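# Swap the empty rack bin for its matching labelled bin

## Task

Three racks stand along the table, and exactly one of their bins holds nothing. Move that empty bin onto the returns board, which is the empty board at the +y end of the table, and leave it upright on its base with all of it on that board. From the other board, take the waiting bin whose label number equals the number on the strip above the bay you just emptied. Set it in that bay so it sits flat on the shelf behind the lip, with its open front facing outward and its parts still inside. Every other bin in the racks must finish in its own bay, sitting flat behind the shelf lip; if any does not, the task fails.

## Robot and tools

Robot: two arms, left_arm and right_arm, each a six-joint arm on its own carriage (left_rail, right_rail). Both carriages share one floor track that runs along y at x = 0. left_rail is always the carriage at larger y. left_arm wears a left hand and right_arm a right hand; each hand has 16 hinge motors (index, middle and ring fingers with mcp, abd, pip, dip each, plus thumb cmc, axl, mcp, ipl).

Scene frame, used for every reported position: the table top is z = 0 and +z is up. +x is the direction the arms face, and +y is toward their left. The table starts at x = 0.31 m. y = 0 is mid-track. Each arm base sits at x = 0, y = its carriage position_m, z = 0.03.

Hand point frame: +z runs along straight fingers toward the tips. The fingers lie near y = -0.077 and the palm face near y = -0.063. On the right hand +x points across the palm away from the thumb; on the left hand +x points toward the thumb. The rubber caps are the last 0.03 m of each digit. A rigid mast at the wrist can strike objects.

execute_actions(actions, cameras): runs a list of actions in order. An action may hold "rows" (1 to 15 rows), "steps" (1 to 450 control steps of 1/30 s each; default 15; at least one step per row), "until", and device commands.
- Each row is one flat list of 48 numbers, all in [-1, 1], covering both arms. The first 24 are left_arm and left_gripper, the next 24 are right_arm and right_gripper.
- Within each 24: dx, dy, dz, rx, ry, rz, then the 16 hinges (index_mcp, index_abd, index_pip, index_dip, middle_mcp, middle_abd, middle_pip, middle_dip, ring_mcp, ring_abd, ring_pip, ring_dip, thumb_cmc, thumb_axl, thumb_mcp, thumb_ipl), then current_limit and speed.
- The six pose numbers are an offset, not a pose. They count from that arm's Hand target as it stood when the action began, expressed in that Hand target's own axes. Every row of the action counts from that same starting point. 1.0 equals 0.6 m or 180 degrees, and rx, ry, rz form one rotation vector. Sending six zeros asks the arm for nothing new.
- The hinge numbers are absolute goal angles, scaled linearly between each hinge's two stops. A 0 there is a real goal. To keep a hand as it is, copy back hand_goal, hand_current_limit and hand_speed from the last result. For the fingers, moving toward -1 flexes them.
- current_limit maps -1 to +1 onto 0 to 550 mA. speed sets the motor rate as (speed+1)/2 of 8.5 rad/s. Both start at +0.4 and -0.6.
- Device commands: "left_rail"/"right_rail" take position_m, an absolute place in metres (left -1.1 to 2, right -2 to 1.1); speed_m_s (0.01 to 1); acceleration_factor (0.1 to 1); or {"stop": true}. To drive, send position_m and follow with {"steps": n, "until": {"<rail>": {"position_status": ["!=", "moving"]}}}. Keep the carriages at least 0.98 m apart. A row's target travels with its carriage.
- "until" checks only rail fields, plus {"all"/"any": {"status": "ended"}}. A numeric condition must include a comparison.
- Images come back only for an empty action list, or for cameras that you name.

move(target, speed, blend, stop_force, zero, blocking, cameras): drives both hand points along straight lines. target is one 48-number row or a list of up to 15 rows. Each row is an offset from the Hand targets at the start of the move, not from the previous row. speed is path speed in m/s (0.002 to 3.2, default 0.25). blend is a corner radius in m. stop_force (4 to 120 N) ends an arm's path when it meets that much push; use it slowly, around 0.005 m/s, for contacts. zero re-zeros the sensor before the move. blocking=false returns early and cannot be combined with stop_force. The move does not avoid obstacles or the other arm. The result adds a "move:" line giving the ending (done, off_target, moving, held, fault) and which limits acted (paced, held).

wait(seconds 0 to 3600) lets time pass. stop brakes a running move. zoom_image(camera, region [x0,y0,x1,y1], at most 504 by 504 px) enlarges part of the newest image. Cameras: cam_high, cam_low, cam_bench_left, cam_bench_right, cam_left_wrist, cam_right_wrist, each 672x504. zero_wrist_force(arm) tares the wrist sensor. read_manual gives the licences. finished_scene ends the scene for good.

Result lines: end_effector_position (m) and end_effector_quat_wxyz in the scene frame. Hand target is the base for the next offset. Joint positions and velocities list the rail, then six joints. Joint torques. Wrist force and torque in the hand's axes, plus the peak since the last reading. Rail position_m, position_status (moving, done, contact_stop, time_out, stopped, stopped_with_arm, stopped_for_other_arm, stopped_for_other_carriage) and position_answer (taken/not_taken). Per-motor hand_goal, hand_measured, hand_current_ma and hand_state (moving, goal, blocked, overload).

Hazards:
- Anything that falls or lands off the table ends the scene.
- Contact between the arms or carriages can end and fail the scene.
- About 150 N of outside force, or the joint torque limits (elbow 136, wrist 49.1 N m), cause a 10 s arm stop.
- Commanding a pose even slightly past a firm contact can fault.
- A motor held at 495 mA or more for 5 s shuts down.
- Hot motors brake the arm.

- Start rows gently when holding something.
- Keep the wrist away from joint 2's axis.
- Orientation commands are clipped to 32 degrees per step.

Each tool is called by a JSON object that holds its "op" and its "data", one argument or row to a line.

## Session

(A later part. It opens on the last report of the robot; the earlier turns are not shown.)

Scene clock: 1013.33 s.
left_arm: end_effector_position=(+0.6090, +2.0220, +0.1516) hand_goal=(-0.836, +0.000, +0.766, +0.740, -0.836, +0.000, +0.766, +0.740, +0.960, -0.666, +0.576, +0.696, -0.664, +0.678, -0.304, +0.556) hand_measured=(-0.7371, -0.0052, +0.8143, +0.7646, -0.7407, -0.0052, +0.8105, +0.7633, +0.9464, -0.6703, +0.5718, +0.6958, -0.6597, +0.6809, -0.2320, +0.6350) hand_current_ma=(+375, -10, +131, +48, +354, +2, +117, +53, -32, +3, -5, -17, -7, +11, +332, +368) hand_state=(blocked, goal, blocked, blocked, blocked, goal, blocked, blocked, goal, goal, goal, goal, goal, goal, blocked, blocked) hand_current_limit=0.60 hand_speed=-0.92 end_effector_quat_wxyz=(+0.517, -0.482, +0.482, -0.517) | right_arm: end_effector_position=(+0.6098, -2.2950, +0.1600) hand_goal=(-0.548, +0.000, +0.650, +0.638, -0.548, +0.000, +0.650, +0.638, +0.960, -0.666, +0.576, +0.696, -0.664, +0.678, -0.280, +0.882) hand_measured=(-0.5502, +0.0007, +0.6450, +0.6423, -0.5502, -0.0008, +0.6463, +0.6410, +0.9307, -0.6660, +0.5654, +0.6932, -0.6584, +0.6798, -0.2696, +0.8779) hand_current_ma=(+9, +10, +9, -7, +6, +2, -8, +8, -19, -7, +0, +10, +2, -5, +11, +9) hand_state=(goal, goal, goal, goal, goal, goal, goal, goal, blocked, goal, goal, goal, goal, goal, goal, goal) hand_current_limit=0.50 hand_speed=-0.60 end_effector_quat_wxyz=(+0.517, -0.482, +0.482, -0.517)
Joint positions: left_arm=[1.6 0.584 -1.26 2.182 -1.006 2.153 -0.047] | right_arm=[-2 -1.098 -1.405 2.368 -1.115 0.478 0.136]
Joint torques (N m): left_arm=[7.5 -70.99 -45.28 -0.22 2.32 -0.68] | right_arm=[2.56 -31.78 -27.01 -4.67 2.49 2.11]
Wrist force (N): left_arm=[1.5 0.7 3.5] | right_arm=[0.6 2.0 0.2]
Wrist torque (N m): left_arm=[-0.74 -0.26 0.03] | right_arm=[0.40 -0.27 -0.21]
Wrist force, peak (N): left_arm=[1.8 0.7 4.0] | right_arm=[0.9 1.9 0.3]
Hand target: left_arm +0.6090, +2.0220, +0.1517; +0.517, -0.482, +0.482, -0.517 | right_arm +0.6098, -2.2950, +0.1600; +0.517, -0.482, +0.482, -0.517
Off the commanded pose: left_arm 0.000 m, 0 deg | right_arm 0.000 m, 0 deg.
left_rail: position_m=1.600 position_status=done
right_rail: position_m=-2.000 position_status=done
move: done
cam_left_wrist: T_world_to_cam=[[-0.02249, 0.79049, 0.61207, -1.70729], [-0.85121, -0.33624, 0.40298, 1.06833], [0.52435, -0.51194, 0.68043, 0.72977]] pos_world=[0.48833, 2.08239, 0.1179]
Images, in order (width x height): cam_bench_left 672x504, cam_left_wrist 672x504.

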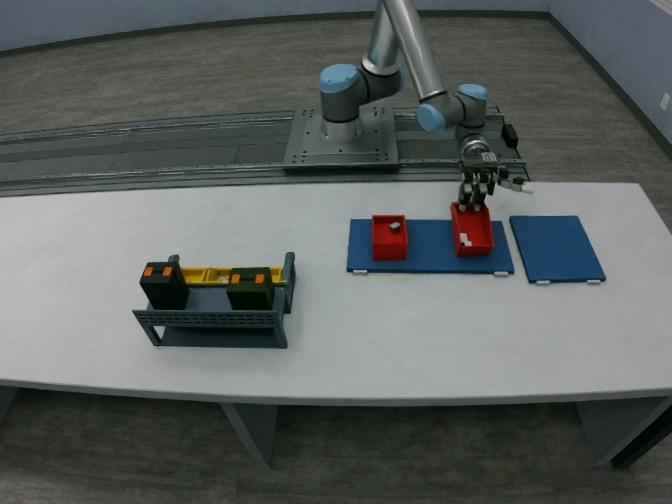

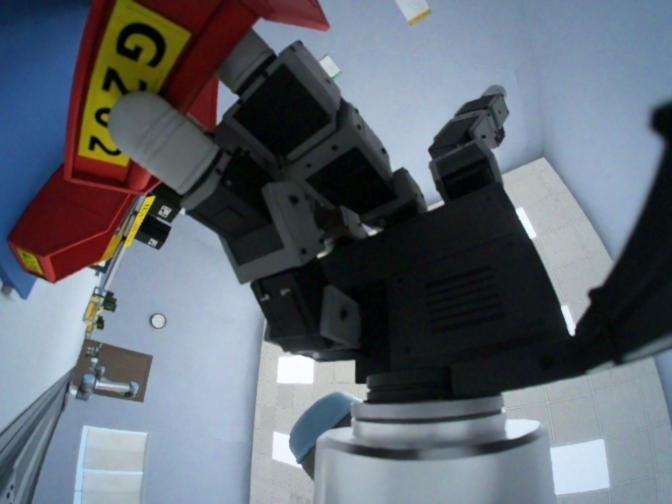

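{"op": "move", "data": {
  "target": [0,-0.176,-0.17,0,0,0,-0.8356,0,0.7664,0.7391,-0.8356,0,0.7664,0.7391,0.959,-0.667,0.5766,0.6957,-0.6643,0.678,-0.3034,0.5568,0.6,-0.92,0,0,0,0,0,0,-0.5479,0,0.6496,0.6377,-0.5479,0,0.6496,0.6377,0.959,-0.667,0.5766,0.6957,-0.6643,0.678,-0.2809,0.8811,0.5,-0.6],
  "speed": 0.1
}}

{"op": "execute_actions", "data": {
  "actions": [
    {"left_rail":{"position_m":-0.32,"speed_m_s":0.5,"acceleration_factor":0.3},"steps":240,"until":{"left_rail":{"position_status":["!=","moving"]}}}
  ],
  "cameras": ["cam_left_wrist","cam_high"]
}}

Scene clock: 1060.77 s.
left_arm: end_effector_position=(+0.4999, +2.0220, +0.2498) hand_goal=(-0.836, +0.000, +0.766, +0.740, -0.836, +0.000, +0.766, +0.740, +0.960, -0.666, +0.576, +0.696, -0.664, +0.678, -0.304, +0.556) hand_measured=(-0.7648, -0.0052, +0.8002, +0.7557, -0.7660, -0.0052, +0.7977, +0.7544, +0.9464, -0.6718, +0.5718, +0.6945, -0.6597, +0.6788, -0.2479, +0.5873) hand_current_ma=(+248, -15, +89, +29, +229, -1, +74, +33, -35, +4, -6, -3, -2, +0, +248, +113) hand_state=(blocked, goal, blocked, goal, blocked, goal, blocked, goal, goal, goal, goal, goal, goal, goal, blocked, blocked) hand_current_limit=0.60 hand_speed=-0.92 end_effector_quat_wxyz=(+0.517, -0.482, +0.482, -0.517) | right_arm: end_effector_position=(+0.6098, -2.2950, +0.1600) hand_goal=(-0.548, +0.000, +0.650, +0.638, -0.548, +0.000, +0.650, +0.638, +0.960, -0.666, +0.576, +0.696, -0.664, +0.678, -0.280, +0.882) hand_measured=(-0.5502, -0.0008, +0.6450, +0.6423, -0.5502, -0.0008, +0.6463, +0.6423, +0.9319, -0.6660, +0.5654, +0.6932, -0.6584, +0.6798, -0.2686, +0.8770) hand_current_ma=(+6, +13, +4, -8, +11, -13, -9, +7, -16, -8, +1, +13, +2, -2, +6, +8) hand_state=(goal, goal, goal, goal, goal, goal, goal, goal, blocked, goal, goal, goal, goal, goal, goal, goal) hand_current_limit=0.50 hand_speed=-0.60 end_effector_quat_wxyz=(+0.517, -0.482, +0.482, -0.517)
Joint positions: left_arm=[1.6 0.713 -1.497 2.237 -0.832 2.281 -0.061] | right_arm=[-2 -1.098 -1.405 2.368 -1.115 0.478 0.136]
Joint torques (N m): left_arm=[16.15 -54.21 -21.1 1.16 2.93 -3.33] | right_arm=[-1.69 -31.18 -26.34 -4.74 1.4 2.21]
Wrist force (N): left_arm=[1.6 -0.9 2.5] | right_arm=[0.3 1.5 0.2]
Wrist torque (N m): left_arm=[-0.81 -0.28 0.11] | right_arm=[0.33 -0.22 -0.23]
Wrist force, peak (N): left_arm=[2.0 1.6 4.2] | right_arm=[0.9 1.9 -0.3]
Hand target: left_arm +0.4998, +2.0220, +0.2499; +0.517, -0.482, +0.482, -0.517 | right_arm +0.6098, -2.2950, +0.1600; +0.517, -0.482, +0.482, -0.517
Off the commanded pose: left_arm 0.000 m, 0 deg | right_arm 0.000 m, 0 deg.
left_rail: position_m=1.600 position_status=done
right_rail: position_m=-2.000 position_status=done
move: done

Scene clock: 1066.40 s.
left_arm: end_effector_position=(+0.4998, +0.1020, +0.2499) hand_goal=(-0.836, +0.000, +0.766, +0.740, -0.836, +0.000, +0.766, +0.740, +0.960, -0.666, +0.576, +0.696, -0.664, +0.678, -0.304, +0.556) hand_measured=(-0.7648, -0.0037, +0.8002, +0.7557, -0.7672, -0.0052, +0.7977, +0.7544, +0.9464, -0.6703, +0.5718, +0.6958, -0.6597, +0.6788, -0.2469, +0.5873) hand_current_ma=(+242, -14, +93, +30, +228, +7, +75, +33, -35, -2, -11, -10, -3, +7, +240, +116) hand_state=(blocked, goal, blocked, goal, blocked, goal, blocked, goal, goal, goal, goal, goal, goal, goal, blocked, blocked) hand_current_limit=0.60 hand_speed=-0.92 end_effector_quat_wxyz=(+0.517, -0.482, +0.482, -0.517) | right_arm: end_effector_position=(+0.6098, -2.2950, +0.1600) hand_goal=(-0.548, +0.000, +0.650, +0.638, -0.548, +0.000, +0.650, +0.638, +0.960, -0.666, +0.576, +0.696, -0.664, +0.678, -0.280, +0.882) hand_measured=(-0.5514, -0.0008, +0.6450, +0.6423, -0.5490, -0.0008, +0.6450, +0.6423, +0.9319, -0.6660, +0.5654, +0.6932, -0.6584, +0.6798, -0.2696, +0.8770) hand_current_ma=(+12, +7, +5, -7, +9, -7, -3, +6, -18, -12, +3, +12, +1, -6, +11, +7) hand_state=(goal, goal, goal, goal, goal, goal, goal, goal, blocked, goal, goal, goal, goal, goal, goal, goal) hand_current_limit=0.50 hand_speed=-0.60 end_effector_quat_wxyz=(+0.517, -0.482, +0.482, -0.517)
Joint positions: left_arm=[-0.32 0.713 -1.497 2.237 -0.832 2.281 -0.061] | right_arm=[-2 -1.098 -1.405 2.368 -1.115 0.478 0.136]
Joint torques (N m): left_arm=[6.73 -38.59 -27.11 -0.49 1.17 -3.26] | right_arm=[-5.26 -30.43 -25.93 -4.54 1.47 2.15]
Wrist force (N): left_arm=[1.7 -0.8 2.8] | right_arm=[0.3 1.6 0.1]
Wrist torque (N m): left_arm=[-0.82 -0.27 0.11] | right_arm=[0.35 -0.22 -0.24]
Wrist force, peak (N): left_arm=[2.5 -1.0 2.9] | right_arm=[1.2 1.8 0.3]
Hand target: left_arm +0.4998, +0.1020, +0.2499; +0.517, -0.482, +0.482, -0.517 | right_arm +0.6098, -2.2950, +0.1600; +0.517, -0.482, +0.482, -0.517
Off the commanded pose: left_arm 0.000 m, 0 deg | right_arm 0.000 m, 0 deg.
left_rail: position_m=-0.320 speed_m_s=0.50 position_status=done
right_rail: position_m=-2.000 position_status=done
cam_left_wrist: T_world_to_cam=[[-0.02249, 0.79049, 0.61207, -0.25217], [-0.85121, -0.33624, 0.40298, 0.29028], [0.52435, -0.51194, 0.68043, -0.26282]] pos_world=[0.37923, 0.16239, 0.2162]
Images, in order (width x height): cam_high 672x504, cam_left_wrist 672x504.

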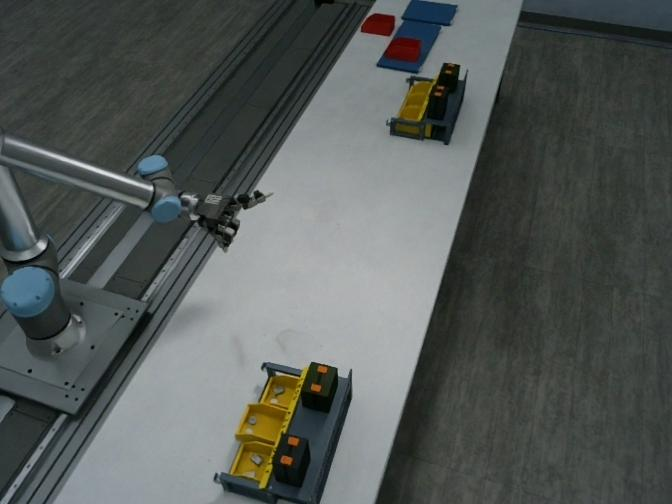

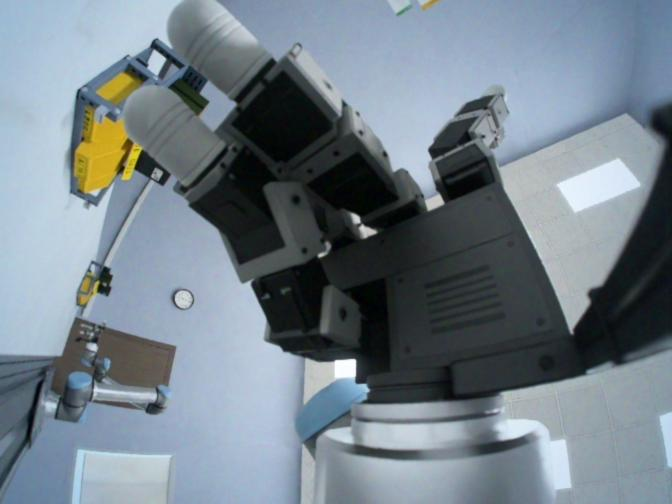

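{"op": "zoom_image", "data": {
  "camera": "cam_high",
  "region": [340, 0, 480, 90]
}}

{"op": "execute_actions", "data": {
  "actions": [
    {"left_rail":{"position_m":1.6,"speed_m_s":1.0,"acceleration_factor":0.6},"steps":240,"until":{"left_rail":{"position_status":["!=","moving"]}}}
  ],
  "cameras": ["cam_left_wrist","cam_bench_left"]
}}

{"op": "zoom_image", "data": {
  "camera": "cam_bench_left",
  "region": [340, 120, 560, 300]
}}

Scaled by 3.600.

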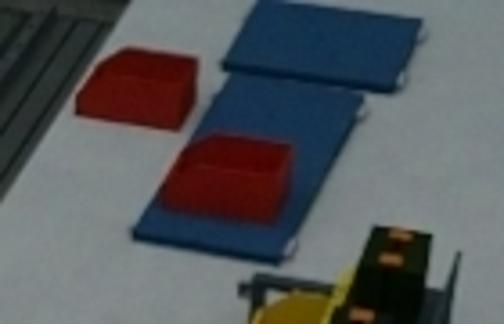

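Scene clock: 1095.13 s.
left_arm: end_effector_position=(+0.4998, +2.0220, +0.2499) hand_goal=(-0.836, +0.000, +0.766, +0.740, -0.836, +0.000, +0.766, +0.740, +0.960, -0.666, +0.576, +0.696, -0.664, +0.678, -0.304, +0.556) hand_measured=(-0.7648, -0.0052, +0.8002, +0.7557, -0.7672, -0.0052, +0.7977, +0.7531, +0.9476, -0.6703, +0.5718, +0.6958, -0.6609, +0.6788, -0.2479, +0.5883) hand_current_ma=(+237, -9, +86, +32, +230, +9, +78, +20, -38, +5, -12, -1, -8, +10, +239, +117) hand_state=(blocked, goal, blocked, goal, blocked, goal, blocked, goal, goal, goal, goal, goal, goal, goal, blocked, blocked) hand_current_limit=0.60 hand_speed=-0.92 end_effector_quat_wxyz=(+0.517, -0.482, +0.482, -0.517) | right_arm: end_effector_position=(+0.6098, -2.2950, +0.1600) hand_goal=(-0.548, +0.000, +0.650, +0.638, -0.548, +0.000, +0.650, +0.638, +0.960, -0.666, +0.576, +0.696, -0.664, +0.678, -0.280, +0.882) hand_measured=(-0.5502, -0.0008, +0.6450, +0.6423, -0.5502, +0.0007, +0.6463, +0.6423, +0.9319, -0.6660, +0.5641, +0.6932, -0.6584, +0.6798, -0.2696, +0.8779) hand_current_ma=(+15, +6, +6, -15, +7, -9, -4, +6, -19, -7, -1, -1, +3, -10, +6, +15) hand_state=(goal, goal, goal, goal, goal, goal, goal, goal, blocked, goal, goal, goal, goal, goal, goal, goal) hand_current_limit=0.50 hand_speed=-0.60 end_effector_quat_wxyz=(+0.517, -0.482, +0.482, -0.517)
Joint positions: left_arm=[1.6 0.713 -1.497 2.237 -0.832 2.281 -0.061] | right_arm=[-2 -1.098 -1.405 2.368 -1.115 0.478 0.136]
Joint torques (N m): left_arm=[-0.39 -43.3 -34.31 -1.52 -1.27 -3.19] | right_arm=[-6.75 -32.15 -27.26 -4.24 0.32 2.29]
Wrist force (N): left_arm=[1.6 -0.9 2.6] | right_arm=[0.5 1.5 -0.1]
Wrist torque (N m): left_arm=[-0.82 -0.27 0.10] | right_arm=[0.35 -0.25 -0.22]
Wrist force, peak (N): left_arm=[3.5 -1.0 2.7] | right_arm=[0.7 2.1 0.4]
Hand target: left_arm +0.4998, +2.0220, +0.2499; +0.517, -0.482, +0.482, -0.517 | right_arm +0.6098, -2.2950, +0.1600; +0.517, -0.482, +0.482, -0.517
Off the commanded pose: left_arm 0.000 m, 0 deg | right_arm 0.000 m, 0 deg.
left_rail: position_m=1.600 position_status=done
right_rail: position_m=-2.000 position_status=done
cam_left_wrist: T_world_to_cam=[[-0.02249, 0.79048, 0.61207, -1.7699], [-0.85116, -0.33628, 0.40303, 0.93592], [0.52442, -0.51191, 0.68039, 0.72001]] pos_world=[0.37923, 2.08239, 0.2162]
Images, in order (width x height): cam_bench_left 672x504, cam_left_wrist 672x504.

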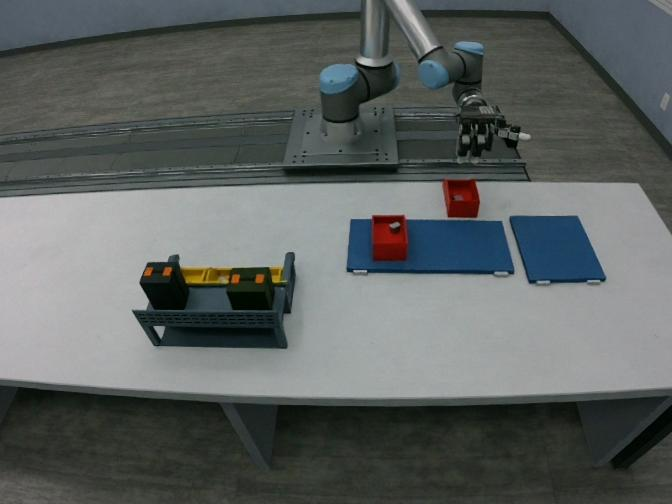

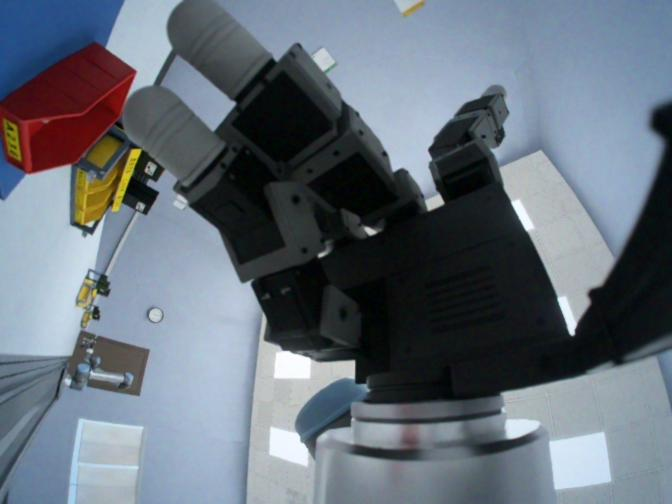

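Scaled by 2.291.

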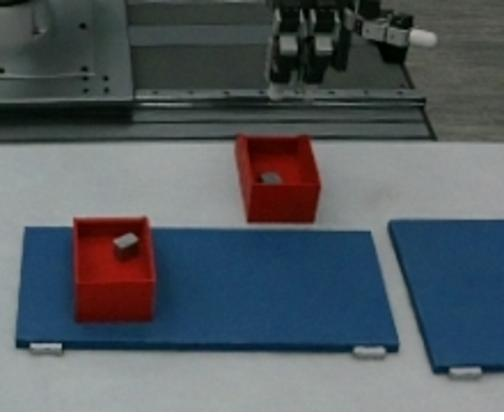

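{"op": "execute_actions", "data": {
  "actions": [
    {"left_rail":{"position_m":1.15,"speed_m_s":1.0,"acceleration_factor":0.6},"steps":120,"until":{"left_rail":{"position_status":["!=","moving"]}}}
  ]
}}

{"op": "move", "data": {
  "target": [-0.4633,0.044,-0.0867,-0.0175,-0.4997,0.0175,0.0959,0,0.4307,0.3768,0.0959,0,0.4307,0.3768,0.0959,0,0.4307,0.3768,-0.8,0.678,0.4494,0.1135,0.5,-0.6,0,0,0,0,0,0,-0.5479,0,0.6496,0.6377,-0.5479,0,0.6496,0.6377,0.959,-0.667,0.5766,0.6957,-0.6643,0.678,-0.2809,0.8811,0.5,-0.6],
  "speed": 0.2,
  "cameras": ["cam_left_wrist","cam_bench_left"]
}}

{"op": "zoom_image", "data": {
  "camera": "cam_left_wrist",
  "region": [0, 0, 260, 260]
}}

Scene clock: 1204.23 s.
left_arm: end_effector_position=(+0.4998, +1.5720, +0.2499) hand_goal=(-0.836, +0.000, +0.766, +0.740, -0.836, +0.000, +0.766, +0.740, +0.960, -0.666, +0.576, +0.696, -0.664, +0.678, -0.304, +0.556) hand_measured=(-0.7648, -0.0052, +0.8002, +0.7557, -0.7672, -0.0052, +0.7977, +0.7531, +0.9476, -0.6703, +0.5705, +0.6958, -0.6597, +0.6798, -0.2479, +0.5873) hand_current_ma=(+244, -9, +88, +36, +229, +10, +67, +25, -27, -4, -16, -8, -6, +5, +249, +112) hand_state=(blocked, goal, blocked, goal, blocked, goal, blocked, goal, goal, goal, goal, goal, goal, goal, blocked, blocked) hand_current_limit=0.60 hand_speed=-0.92 end_effector_quat_wxyz=(+0.517, -0.482, +0.482, -0.517) | right_arm: end_effector_position=(+0.6098, -2.2950, +0.1600) hand_goal=(-0.548, +0.000, +0.650, +0.638, -0.548, +0.000, +0.650, +0.638, +0.960, -0.666, +0.576, +0.696, -0.664, +0.678, -0.280, +0.882) hand_measured=(-0.5502, -0.0008, +0.6437, +0.6423, -0.5502, -0.0008, +0.6463, +0.6423, +0.9319, -0.6660, +0.5654, +0.6932, -0.6584, +0.6798, -0.2696, +0.8770) hand_current_ma=(+12, +9, +2, -9, +2, -7, -2, +2, -10, -7, -2, +14, +4, -9, +12, +5) hand_state=(goal, goal, goal, goal, goal, goal, goal, goal, blocked, goal, goal, goal, goal, goal, goal, goal) hand_current_limit=0.50 hand_speed=-0.60 end_effector_quat_wxyz=(+0.517, -0.482, +0.482, -0.517)
Joint positions: left_arm=[1.15 0.713 -1.497 2.237 -0.832 2.281 -0.061] | right_arm=[-2 -1.098 -1.405 2.368 -1.115 0.478 0.136]
Joint torques (N m): left_arm=[-1.24 -37.84 -39.81 -1.98 -1.69 -3.09] | right_arm=[-5.44 -28.82 -26.86 -4.55 0.04 2.14]
Wrist force (N): left_arm=[1.5 -0.8 2.6] | right_arm=[0.6 1.6 0.2]
Wrist torque (N m): left_arm=[-0.79 -0.25 0.09] | right_arm=[0.34 -0.26 -0.21]
Wrist force, peak (N): left_arm=[2.9 -0.8 2.7] | right_arm=[1.2 2.0 0.3]
Hand target: left_arm +0.4998, +1.5720, +0.2499; +0.517, -0.482, +0.482, -0.517 | right_arm +0.6098, -2.2950, +0.1600; +0.517, -0.482, +0.482, -0.517
Off the commanded pose: left_arm 0.000 m, 0 deg | right_arm 0.000 m, 0 deg.
left_rail: position_m=1.150 position_status=done
right_rail: position_m=-2.000 position_status=done

Scene clock: 1208.77 s.
left_arm: end_effector_position=(+0.4497, +1.8499, +0.2198) hand_goal=(+0.096, +0.000, +0.430, +0.376, +0.096, +0.000, +0.430, +0.376, +0.096, +0.000, +0.430, +0.376, -0.800, +0.678, +0.450, +0.114) hand_measured=(+0.0842, -0.0037, +0.4268, +0.3747, +0.0842, -0.0052, +0.4320, +0.3785, +0.0866, +0.0051, +0.4256, +0.3760, -0.7928, +0.6767, +0.4499, +0.1119) hand_current_ma=(-29, -7, -7, -2, -24, +4, -7, +0, -25, +15, -21, -6, +6, +11, +3, -18) hand_state=(goal, goal, goal, goal, goal, goal, goal, goal, goal, goal, goal, goal, goal, goal, goal, goal) hand_current_limit=0.50 hand_speed=-0.60 end_effector_quat_wxyz=(+0.707, -0.707, +0.000, +0.000) | right_arm: end_effector_position=(+0.6098, -2.2950, +0.1600) hand_goal=(-0.548, +0.000, +0.650, +0.638, -0.548, +0.000, +0.650, +0.638, +0.960, -0.666, +0.576, +0.696, -0.664, +0.678, -0.280, +0.882) hand_measured=(-0.5502, -0.0008, +0.6450, +0.6423, -0.5502, -0.0008, +0.6463, +0.6423, +0.9319, -0.6645, +0.5641, +0.6932, -0.6584, +0.6798, -0.2696, +0.8779) hand_current_ma=(+9, +11, +2, -8, +9, -2, -9, +10, -12, -12, -4, +16, +2, -10, +10, +2) hand_state=(goal, goal, goal, goal, goal, goal, goal, goal, blocked, goal, goal, goal, goal, goal, goal, goal) hand_current_limit=0.50 hand_speed=-0.60 end_effector_quat_wxyz=(+0.517, -0.482, +0.482, -0.517)
Joint positions: left_arm=[1.15 0.532 -1.295 2.011 -0.716 0.532 -0.001] | right_arm=[-2 -1.098 -1.405 2.368 -1.115 0.478 0.136]
Joint torques (N m): left_arm=[14.53 -50.65 -52.35 1.22 -2.3 -3.27] | right_arm=[-6.3 -29.81 -26.79 -4.43 -0.37 2]
Wrist force (N): left_arm=[1.5 -1.0 2.6] | right_arm=[0.5 1.4 0.2]
Wrist torque (N m): left_arm=[-0.86 -0.26 0.12] | right_arm=[0.32 -0.25 -0.23]
Wrist force, peak (N): left_arm=[2.1 -0.7 3.3] | right_arm=[0.5 2.1 0.1]
Hand target: left_arm +0.4497, +1.8500, +0.2198; +0.707, -0.707, +0.000, +0.000 | right_arm +0.6098, -2.2950, +0.1600; +0.517, -0.482, +0.482, -0.517
Off the commanded pose: left_arm 0.000 m, 0 deg | right_arm 0.000 m, 0 deg.
left_rail: position_m=1.150 position_status=done
right_rail: position_m=-2.000 position_status=done
move: done
cam_left_wrist: T_world_to_cam=[[-0.79026, 0.02114, 0.61241, 0.15185], [0.33604, -0.82077, 0.46196, 1.19694], [0.51241, 0.57086, 0.64152, -1.31033]] pos_world=[0.38921, 1.72722, 0.19467]
Images, in order (width x height): cam_bench_left 672x504, cam_left_wrist 672x504.

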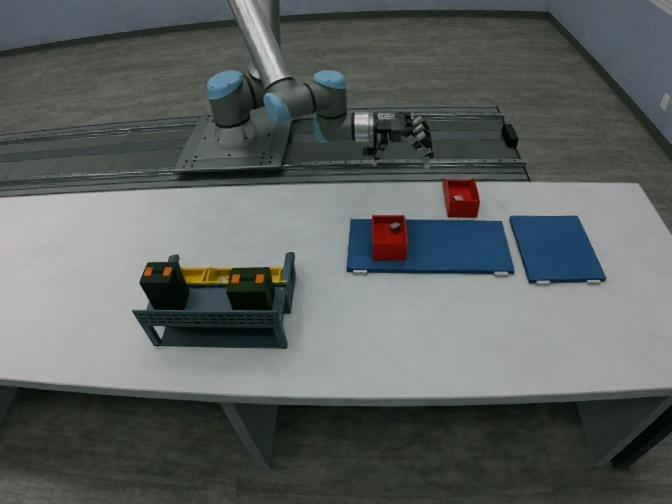

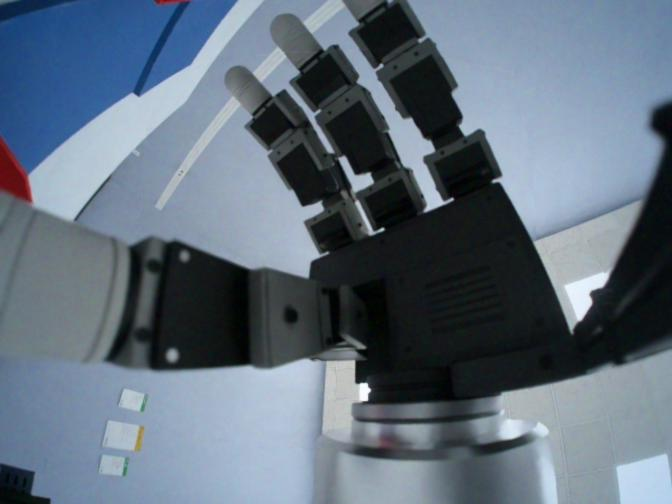

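Scaled by 1.938 from the camera's image (finer frame: 960x720).

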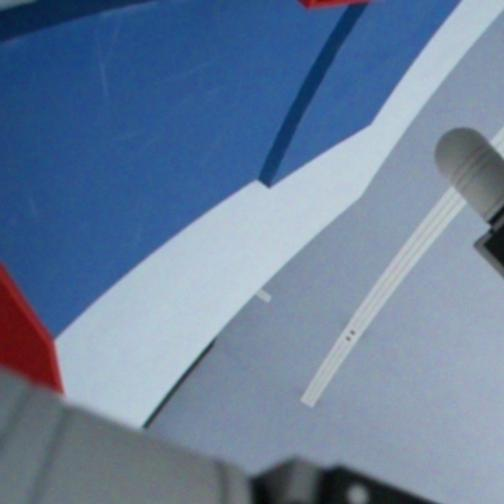

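{"op": "move", "data": {
  "target": [0,0.1833,0,0,0,0,0.0959,0,0.4307,0.3768,0.0959,0,0.4307,0.3768,0.0959,0,0.4307,0.3768,-0.8,0.678,0.4494,0.1135,0.5,-0.6,0,0,0,0,0,0,-0.5479,0,0.6496,0.6377,-0.5479,0,0.6496,0.6377,0.959,-0.667,0.5766,0.6957,-0.6643,0.678,-0.2809,0.8811,0.5,-0.6],
  "speed": 0.1,
  "cameras": ["cam_left_wrist"]
}}

{"op": "zoom_image", "data": {
  "camera": "cam_left_wrist",
  "region": [80, 0, 380, 160]
}}

Scene clock: 1232.73 s.
left_arm: end_effector_position=(+0.4497, +1.8499, +0.1099) hand_goal=(+0.096, +0.000, +0.430, +0.376, +0.096, +0.000, +0.430, +0.376, +0.096, +0.000, +0.430, +0.376, -0.800, +0.678, +0.450, +0.114) hand_measured=(+0.0842, -0.0037, +0.4268, +0.3760, +0.0842, -0.0052, +0.4307, +0.3798, +0.0866, +0.0036, +0.4268, +0.3747, -0.7928, +0.6767, +0.4499, +0.1109) hand_current_ma=(-36, -11, -5, +4, -30, +7, -6, -5, -23, +9, -4, -6, +1, +2, +0, -8) hand_state=(goal, goal, goal, goal, goal, goal, goal, goal, goal, goal, goal, goal, goal, goal, goal, goal) hand_current_limit=0.50 hand_speed=-0.60 end_effector_quat_wxyz=(+0.707, -0.707, +0.000, +0.000) | right_arm: end_effector_position=(+0.6098, -2.2950, +0.1600) hand_goal=(-0.548, +0.000, +0.650, +0.638, -0.548, +0.000, +0.650, +0.638, +0.960, -0.666, +0.576, +0.696, -0.664, +0.678, -0.280, +0.882) hand_measured=(-0.5514, -0.0008, +0.6437, +0.6423, -0.5490, -0.0008, +0.6450, +0.6423, +0.9319, -0.6660, +0.5641, +0.6932, -0.6584, +0.6798, -0.2696, +0.8770) hand_current_ma=(+8, +12, -3, -5, +6, -3, -3, +11, -16, -3, +4, +6, +0, -12, +9, +8) hand_state=(goal, goal, goal, goal, goal, goal, goal, goal, blocked, goal, goal, goal, goal, goal, goal, goal) hand_current_limit=0.50 hand_speed=-0.60 end_effector_quat_wxyz=(+0.517, -0.482, +0.482, -0.517)
Joint positions: left_arm=[1.15 0.532 -1.148 2.067 -0.918 0.532 -0.001] | right_arm=[-2 -1.098 -1.405 2.368 -1.115 0.478 0.136]
Joint torques (N m): left_arm=[9 -53.28 -14.73 -4.42 1.63 2.88] | right_arm=[-7.54 -30.78 -26.66 -4.22 -0.94 2.17]
Wrist force (N): left_arm=[1.8 -1.2 2.8] | right_arm=[0.7 1.5 0.1]
Wrist torque (N m): left_arm=[-0.89 -0.29 -0.11] | right_arm=[0.34 -0.27 -0.21]
Wrist force, peak (N): left_arm=[2.3 -1.9 3.0] | right_arm=[1.0 1.8 0.1]
Hand target: left_arm +0.4497, +1.8499, +0.1098; +0.707, -0.707, +0.000, +0.000 | right_arm +0.6098, -2.2950, +0.1600; +0.517, -0.482, +0.482, -0.517
Off the commanded pose: left_arm 0.000 m, 0 deg | right_arm 0.000 m, 0 deg.
left_rail: position_m=1.150 position_status=done
right_rail: position_m=-2.000 position_status=done
move: done
cam_left_wrist: T_world_to_cam=[[-0.79029, 0.02092, 0.61238, 0.21963], [0.33624, -0.82069, 0.46196, 1.24738], [0.51224, 0.57099, 0.64155, -1.23996]] pos_world=[0.38931, 1.72712, 0.08477]

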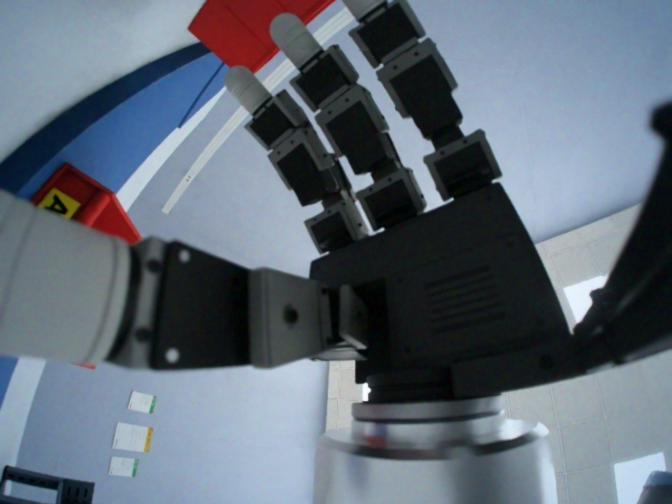

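Scaled by 1.680 from the camera's image (finer frame: 960x720).

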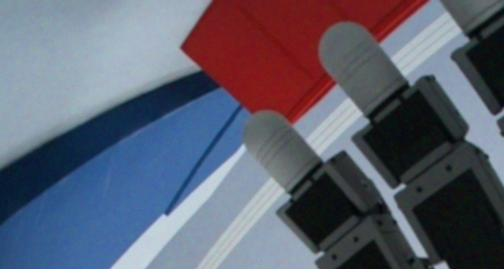

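{"op": "move", "data": {
  "target": [
    [0,-0.0917,0,0,0,0,0.0959,0,0.4307,0.3768,0.0959,0,0.4307,0.3768,0.0959,0,0.4307,0.3768,-0.8,0.678,0.4494,0.1135,0.5,-0.6,0,0,0,0,0,0,-0.5479,0,0.6496,0.6377,-0.5479,0,0.6496,0.6377,0.959,-0.667,0.5766,0.6957,-0.6643,0.678,-0.2809,0.8811,0.5,-0.6],
    [0.0338,-0.0917,0.3867,0,0,0,0.0959,0,0.4307,0.3768,0.0959,0,0.4307,0.3768,0.0959,0,0.4307,0.3768,-0.8,0.678,0.4494,0.1135,0.5,-0.6,0,0,0,0,0,0,-0.5479,0,0.6496,0.6377,-0.5479,0,0.6496,0.6377,0.959,-0.667,0.5766,0.6957,-0.6643,0.678,-0.2809,0.8811,0.5,-0.6]
  ],
  "speed": 0.15,
  "blend": [0.02,0]
}}

{"op": "move", "data": {
  "target": [0,0.1414,0,0,0,0,0.0959,0,0.4307,0.3768,0.0959,0,0.4307,0.3768,0.0959,0,0.4307,0.3768,-0.8,0.678,0.4494,0.1135,0.5,-0.6,0,0,0,0,0,0,-0.5479,0,0.6496,0.6377,-0.5479,0,0.6496,0.6377,0.959,-0.667,0.5766,0.6957,-0.6643,0.678,-0.2809,0.8811,0.5,-0.6],
  "speed": 0.04,
  "stop_force": 8,
  "cameras": ["cam_left_wrist","cam_bench_left"]
}}

{"op": "zoom_image", "data": {
  "camera": "cam_bench_left",
  "region": [380, 80, 560, 260]
}}

Scene clock: 1267.97 s.
left_arm: end_effector_position=(+0.4700, +2.0819, +0.1647) hand_goal=(+0.096, +0.000, +0.430, +0.376, +0.096, +0.000, +0.430, +0.376, +0.096, +0.000, +0.430, +0.376, -0.800, +0.678, +0.450, +0.114) hand_measured=(+0.0842, -0.0052, +0.4256, +0.3760, +0.0842, -0.0052, +0.4320, +0.3798, +0.0854, +0.0051, +0.4256, +0.3747, -0.7928, +0.6767, +0.4499, +0.1109) hand_current_ma=(-37, +0, -13, +0, -34, +0, -13, +1, -23, +11, -4, -6, +17, +3, +5, -15) hand_state=(goal, goal, goal, goal, goal, goal, goal, goal, goal, goal, goal, goal, goal, goal, goal, goal) hand_current_limit=0.50 hand_speed=-0.60 end_effector_quat_wxyz=(+0.707, -0.707, +0.000, +0.000) | right_arm: end_effector_position=(+0.6098, -2.2950, +0.1600) hand_goal=(-0.548, +0.000, +0.650, +0.638, -0.548, +0.000, +0.650, +0.638, +0.960, -0.666, +0.576, +0.696, -0.664, +0.678, -0.280, +0.882) hand_measured=(-0.5502, +0.0007, +0.6450, +0.6423, -0.5490, -0.0008, +0.6463, +0.6423, +0.9319, -0.6660, +0.5641, +0.6932, -0.6584, +0.6798, -0.2696, +0.8779) hand_current_ma=(+6, +1, +3, -12, +9, -8, -12, -3, -9, -14, -1, +9, +1, -8, +6, +8) hand_state=(goal, goal, goal, goal, goal, goal, goal, goal, blocked, goal, goal, goal, goal, goal, goal, goal) hand_current_limit=0.50 hand_speed=-0.60 end_effector_quat_wxyz=(+0.517, -0.482, +0.482, -0.517)
Joint positions: left_arm=[1.15 0.778 -0.972 1.624 -0.652 0.778 -0.001] | right_arm=[-2 -1.098 -1.405 2.368 -1.115 0.478 0.136]
Joint torques (N m): left_arm=[14.74 -86.03 -50.37 0.72 2.84 -3.31] | right_arm=[-6.31 -31.8 -26.1 -4.22 -1.13 2.14]
Wrist force (N): left_arm=[1.8 -0.6 2.5] | right_arm=[0.2 1.7 0.1]
Wrist torque (N m): left_arm=[-0.79 -0.31 0.13] | right_arm=[0.37 -0.21 -0.25]
Wrist force, peak (N): left_arm=[2.2 -0.7 4.0] | right_arm=[0.8 2.2 0.2]
Hand target: left_arm +0.4700, +2.0819, +0.1647; +0.707, -0.707, +0.000, +0.000 | right_arm +0.6098, -2.2950, +0.1600; +0.517, -0.482, +0.482, -0.517
Off the commanded pose: left_arm 0.000 m, 0 deg | right_arm 0.000 m, 0 deg.
left_rail: position_m=1.150 position_status=done
right_rail: position_m=-2.000 position_status=done
move: done

Scene clock: 1271.07 s.
left_arm: end_effector_position=(+0.4700, +2.0819, +0.0799) hand_goal=(+0.096, +0.000, +0.430, +0.376, +0.096, +0.000, +0.430, +0.376, +0.096, +0.000, +0.430, +0.376, -0.800, +0.678, +0.450, +0.114) hand_measured=(+0.0842, -0.0037, +0.4268, +0.3760, +0.0842, -0.0037, +0.4307, +0.3798, +0.0854, +0.0051, +0.4268, +0.3747, -0.8003, +0.6798, +0.4677, +0.1119) hand_current_ma=(-23, -15, -5, -5, -35, +5, -4, +2, -23, +20, -7, -9, -15, +4, +60, -17) hand_state=(goal, goal, goal, goal, goal, goal, goal, goal, goal, goal, goal, goal, goal, goal, goal, goal) hand_current_limit=0.50 hand_speed=-0.60 end_effector_quat_wxyz=(+0.707, -0.707, +0.000, +0.000) | right_arm: end_effector_position=(+0.6098, -2.2950, +0.1600) hand_goal=(-0.548, +0.000, +0.650, +0.638, -0.548, +0.000, +0.650, +0.638, +0.960, -0.666, +0.576, +0.696, -0.664, +0.678, -0.280, +0.882) hand_measured=(-0.5502, -0.0008, +0.6437, +0.6423, -0.5490, -0.0008, +0.6450, +0.6423, +0.9319, -0.6645, +0.5641, +0.6932, -0.6584, +0.6798, -0.2686, +0.8770) hand_current_ma=(+14, +13, +3, -5, +10, -1, -4, +7, -17, -18, +5, +10, +0, -15, +8, +6) hand_state=(goal, goal, goal, goal, goal, goal, goal, goal, blocked, goal, goal, goal, goal, goal, goal, goal) hand_current_limit=0.50 hand_speed=-0.60 end_effector_quat_wxyz=(+0.517, -0.482, +0.482, -0.517)
Joint positions: left_arm=[1.15 0.778 -0.881 1.652 -0.771 0.778 -0.001] | right_arm=[-2 -1.098 -1.405 2.368 -1.115 0.478 0.136]
Joint torques (N m): left_arm=[-0.84 -82.13 -19.72 -4.49 -1.62 1.83] | right_arm=[-6.97 -30.32 -26.3 -4.46 -0.94 2.1]
Wrist force (N): left_arm=[1.5 -1.9 1.1] | right_arm=[0.8 1.7 0.6]
Wrist torque (N m): left_arm=[-0.93 -0.26 0.10] | right_arm=[0.33 -0.30 -0.19]
Wrist force, peak (N): left_arm=[2.8 -7.0 1.3] | right_arm=[0.7 2.1 0.8]
Hand target: left_arm +0.4700, +2.0819, +0.0799; +0.707, -0.707, +0.000, +0.000 | right_arm +0.6098, -2.2950, +0.1600; +0.517, -0.482, +0.482, -0.517
Off the commanded pose: left_arm 0.000 m, 0 deg | right_arm 0.000 m, 0 deg.
left_rail: position_m=1.150 position_status=done
right_rail: position_m=-2.000 position_status=done
move: done
cam_left_wrist: T_world_to_cam=[[-0.79025, 0.02096, 0.61243, 0.24908], [0.33622, -0.82071, 0.46194, 1.44494], [0.51231, 0.57096, 0.64152, -1.36361]] pos_world=[0.40961, 1.95922, 0.05477]
Images, in order (width x height): cam_bench_left 672x504, cam_left_wrist 672x504.

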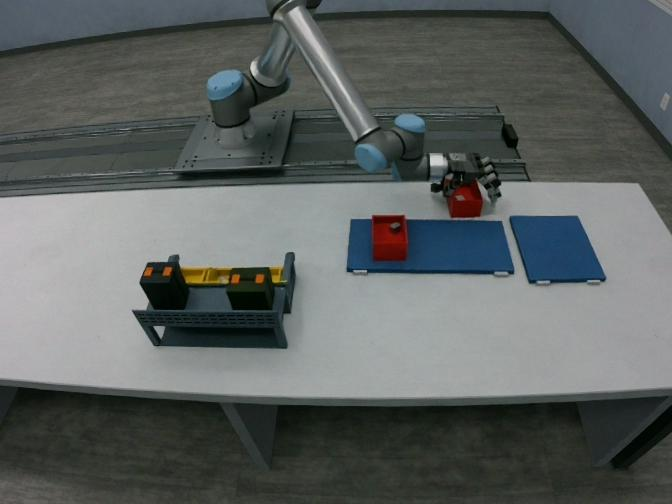

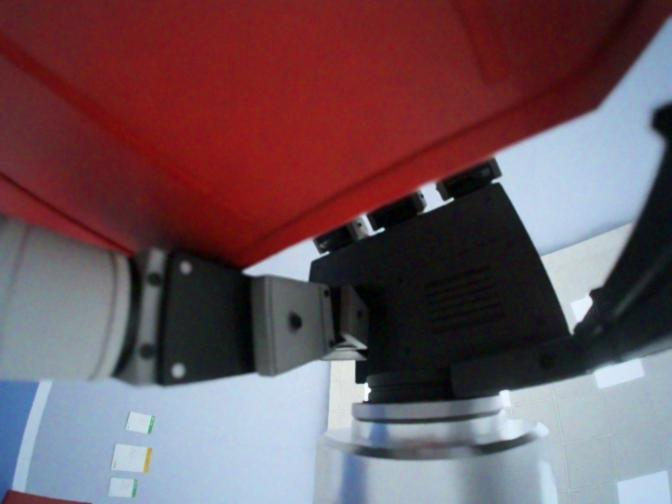

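Scaled by 2.800.

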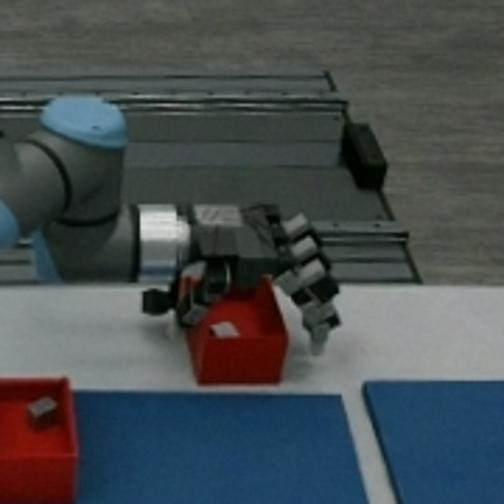

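{"op": "move", "data": {
  "target": [0,0,0,0,0,0,-0.1507,0,0.2555,0.5507,-0.1507,0,0.2555,0.5507,-0.1507,0,0.2555,0.5507,-0.8,0.678,0.191,0.0811,0.6,-0.92,0,0,0,0,0,0,-0.5479,0,0.6496,0.6377,-0.5479,0,0.6496,0.6377,0.959,-0.667,0.5766,0.6957,-0.6643,0.678,-0.2809,0.8811,0.5,-0.6],
  "cameras": ["cam_left_wrist","cam_bench_left"]
}}

{"op": "zoom_image", "data": {
  "camera": "cam_bench_left",
  "region": [380, 80, 560, 260]
}}

Scene clock: 1295.33 s.
left_arm: end_effector_position=(+0.4700, +2.0819, +0.0799) hand_goal=(-0.150, +0.000, +0.256, +0.550, -0.150, +0.000, +0.256, +0.550, -0.150, +0.000, +0.256, +0.550, -0.800, +0.678, +0.192, +0.082) hand_measured=(-0.0316, +0.0007, +0.2857, +0.5454, -0.0461, -0.0037, +0.2780, +0.5467, -0.0606, +0.0036, +0.2703, +0.5505, -0.8016, +0.6746, +0.3598, +0.0862) hand_current_ma=(+343, -4, +67, -13, +281, +4, +46, -7, +209, +14, +32, -11, -15, -8, +441, +3) hand_state=(moving, goal, blocked, goal, moving, goal, blocked, goal, moving, goal, goal, goal, goal, goal, moving, goal) hand_current_limit=0.60 hand_speed=-0.92 end_effector_quat_wxyz=(+0.707, -0.707, +0.000, +0.000) | right_arm: end_effector_position=(+0.6098, -2.2950, +0.1600) hand_goal=(-0.548, +0.000, +0.650, +0.638, -0.548, +0.000, +0.650, +0.638, +0.960, -0.666, +0.576, +0.696, -0.664, +0.678, -0.280, +0.882) hand_measured=(-0.5502, -0.0008, +0.6450, +0.6423, -0.5502, -0.0008, +0.6450, +0.6410, +0.9319, -0.6660, +0.5641, +0.6932, -0.6584, +0.6798, -0.2696, +0.8779) hand_current_ma=(+8, +5, -2, -3, +4, -3, +3, +9, -15, -13, +1, +8, +2, -13, +4, +7) hand_state=(goal, goal, goal, goal, goal, goal, goal, goal, blocked, goal, goal, goal, goal, goal, goal, goal) hand_current_limit=0.50 hand_speed=-0.60 end_effector_quat_wxyz=(+0.517, -0.482, +0.482, -0.517)
Joint positions: left_arm=[1.15 0.778 -0.881 1.652 -0.771 0.778 -0.001] | right_arm=[-2 -1.098 -1.405 2.368 -1.115 0.478 0.136]
Joint torques (N m): left_arm=[-1.97 -84.04 -20.64 -3.5 -0.93 1.87] | right_arm=[-6.24 -32.05 -26.28 -4.15 -1.15 2.25]
Wrist force (N): left_arm=[1.8 -3.5 4.5] | right_arm=[0.8 1.7 0.3]
Wrist torque (N m): left_arm=[-0.72 -0.32 0.14] | right_arm=[0.36 -0.29 -0.19]
Wrist force, peak (N): left_arm=[1.8 -3.5 4.5] | right_arm=[0.4 2.0 0.6]
Hand target: left_arm +0.4700, +2.0819, +0.0799; +0.707, -0.707, +0.000, +0.000 | right_arm +0.6098, -2.2950, +0.1600; +0.517, -0.482, +0.482, -0.517
Off the commanded pose: left_arm 0.000 m, 0 deg | right_arm 0.000 m, 0 deg.
left_rail: position_m=1.150 position_status=done
right_rail: position_m=-2.000 position_status=done
move: done
cam_left_wrist: T_world_to_cam=[[-0.79025, 0.02096, 0.61243, 0.24908], [0.33622, -0.82071, 0.46194, 1.44494], [0.51231, 0.57096, 0.64152, -1.36361]] pos_world=[0.40961, 1.95922, 0.05477]
Images, in order (width x height): cam_bench_left 672x504, cam_left_wrist 672x504.

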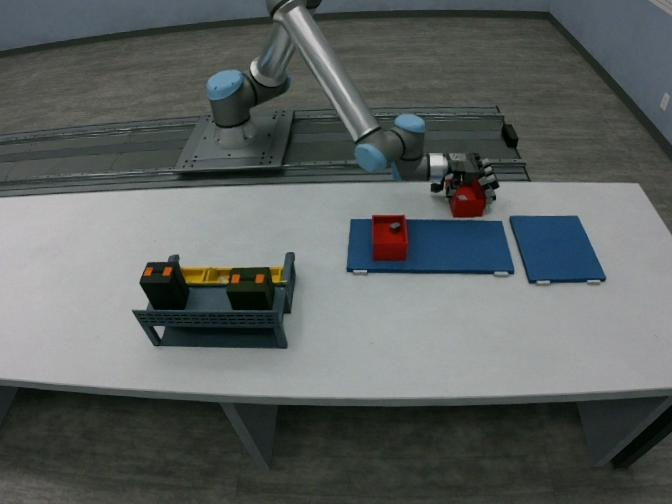

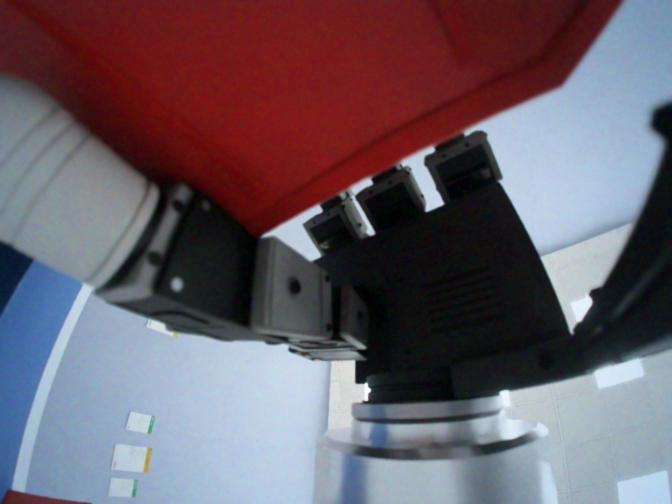

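Scaled by 2.800.

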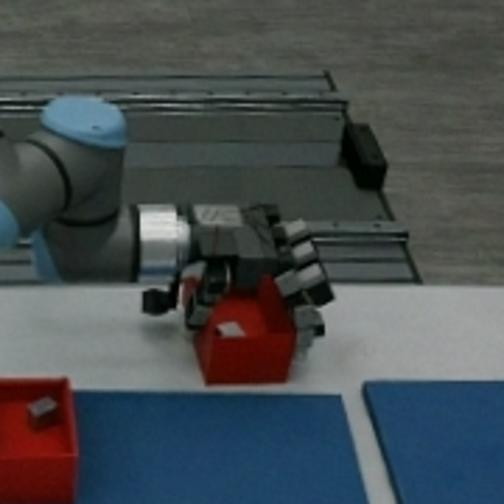

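{"op": "move", "data": {
  "target": [0,-0.05,0,0,0,0,-0.1507,0,0.2555,0.5507,-0.1507,0,0.2555,0.5507,-0.1507,0,0.2555,0.5507,-0.8,0.678,0.191,0.0811,0.7,-0.92,0,0,0,0,0,0,-0.5479,0,0.6496,0.6377,-0.5479,0,0.6496,0.6377,0.959,-0.667,0.5766,0.6957,-0.6643,0.678,-0.2809,0.8811,0.5,-0.6],
  "speed": 0.03,
  "cameras": ["cam_left_wrist","cam_bench_left"]
}}

{"op": "zoom_image", "data": {
  "camera": "cam_bench_left",
  "region": [380, 80, 560, 260]
}}

Scene clock: 1306.03 s.
left_arm: end_effector_position=(+0.4700, +2.0819, +0.1098) hand_goal=(-0.150, +0.000, +0.256, +0.550, -0.150, +0.000, +0.256, +0.550, -0.150, +0.000, +0.256, +0.550, -0.800, +0.678, +0.192, +0.082) hand_measured=(-0.0376, -0.0037, +0.2870, +0.5518, -0.0521, -0.0081, +0.2780, +0.5544, -0.0690, -0.0037, +0.2780, +0.5544, -0.8016, +0.6735, +0.3628, +0.0919) hand_current_ma=(+436, -6, +71, +3, +363, -1, +48, -8, +280, +12, +50, +0, -7, -3, +474, +23) hand_state=(blocked, goal, blocked, goal, blocked, goal, blocked, goal, blocked, goal, blocked, goal, goal, goal, blocked, goal) hand_current_limit=0.70 hand_speed=-0.92 end_effector_quat_wxyz=(+0.707, -0.707, +0.000, +0.000) | right_arm: end_effector_position=(+0.6098, -2.2950, +0.1600) hand_goal=(-0.548, +0.000, +0.650, +0.638, -0.548, +0.000, +0.650, +0.638, +0.960, -0.666, +0.576, +0.696, -0.664, +0.678, -0.280, +0.882) hand_measured=(-0.5514, +0.0007, +0.6450, +0.6410, -0.5490, -0.0008, +0.6450, +0.6423, +0.9319, -0.6660, +0.5641, +0.6920, -0.6572, +0.6798, -0.2696, +0.8770) hand_current_ma=(+8, +11, +12, -12, +4, -4, -3, +7, -10, -5, +2, +12, +11, -10, +8, +10) hand_state=(goal, goal, goal, goal, goal, goal, goal, goal, blocked, goal, goal, goal, goal, goal, goal, goal) hand_current_limit=0.50 hand_speed=-0.60 end_effector_quat_wxyz=(+0.517, -0.482, +0.482, -0.517)
Joint positions: left_arm=[1.15 0.778 -0.914 1.645 -0.73 0.778 -0.001] | right_arm=[-2 -1.098 -1.405 2.368 -1.115 0.478 0.136]
Joint torques (N m): left_arm=[6.33 -107.75 -52.52 -0.18 2.13 1.25] | right_arm=[-6.5 -31.28 -26.72 -4.43 -1 2]
Wrist force (N): left_arm=[1.7 3.4 2.9] | right_arm=[0.7 1.8 0.4]
Wrist torque (N m): left_arm=[-0.59 -0.29 0.04] | right_arm=[0.36 -0.28 -0.20]
Wrist force, peak (N): left_arm=[2.1 -4.1 4.9] | right_arm=[0.8 2.0 0.3]
Hand target: left_arm +0.4700, +2.0819, +0.1099; +0.707, -0.707, +0.000, +0.000 | right_arm +0.6098, -2.2950, +0.1600; +0.517, -0.482, +0.482, -0.517
Off the commanded pose: left_arm 0.000 m, 0 deg | right_arm 0.000 m, 0 deg.
left_rail: position_m=1.150 position_status=done
right_rail: position_m=-2.000 position_status=done
move: done
cam_left_wrist: T_world_to_cam=[[-0.79022, 0.021, 0.61247, 0.2306], [0.33625, -0.82069, 0.46197, 1.4311], [0.51235, 0.57099, 0.64146, -1.38282]] pos_world=[0.40951, 1.95922, 0.08467]
Images, in order (width x height): cam_bench_left 672x504, cam_left_wrist 672x504.

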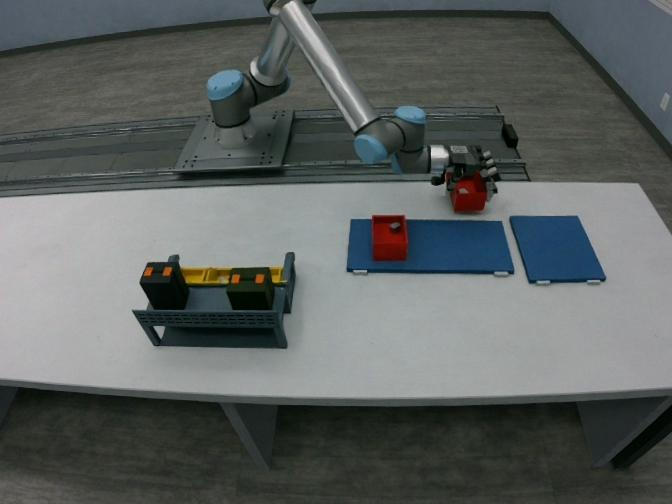

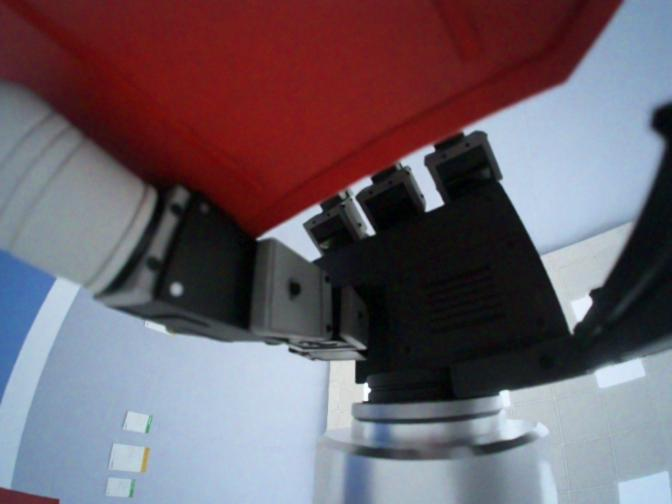

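Scaled by 2.800.

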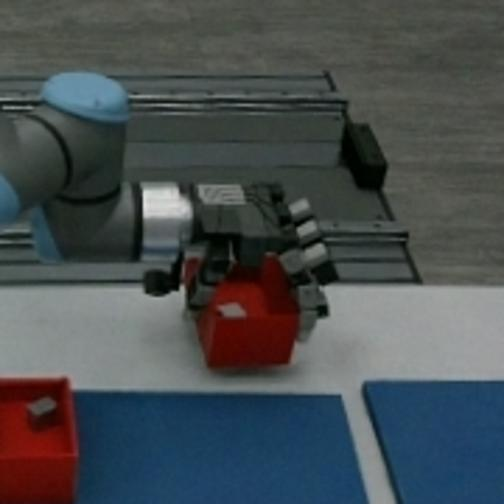

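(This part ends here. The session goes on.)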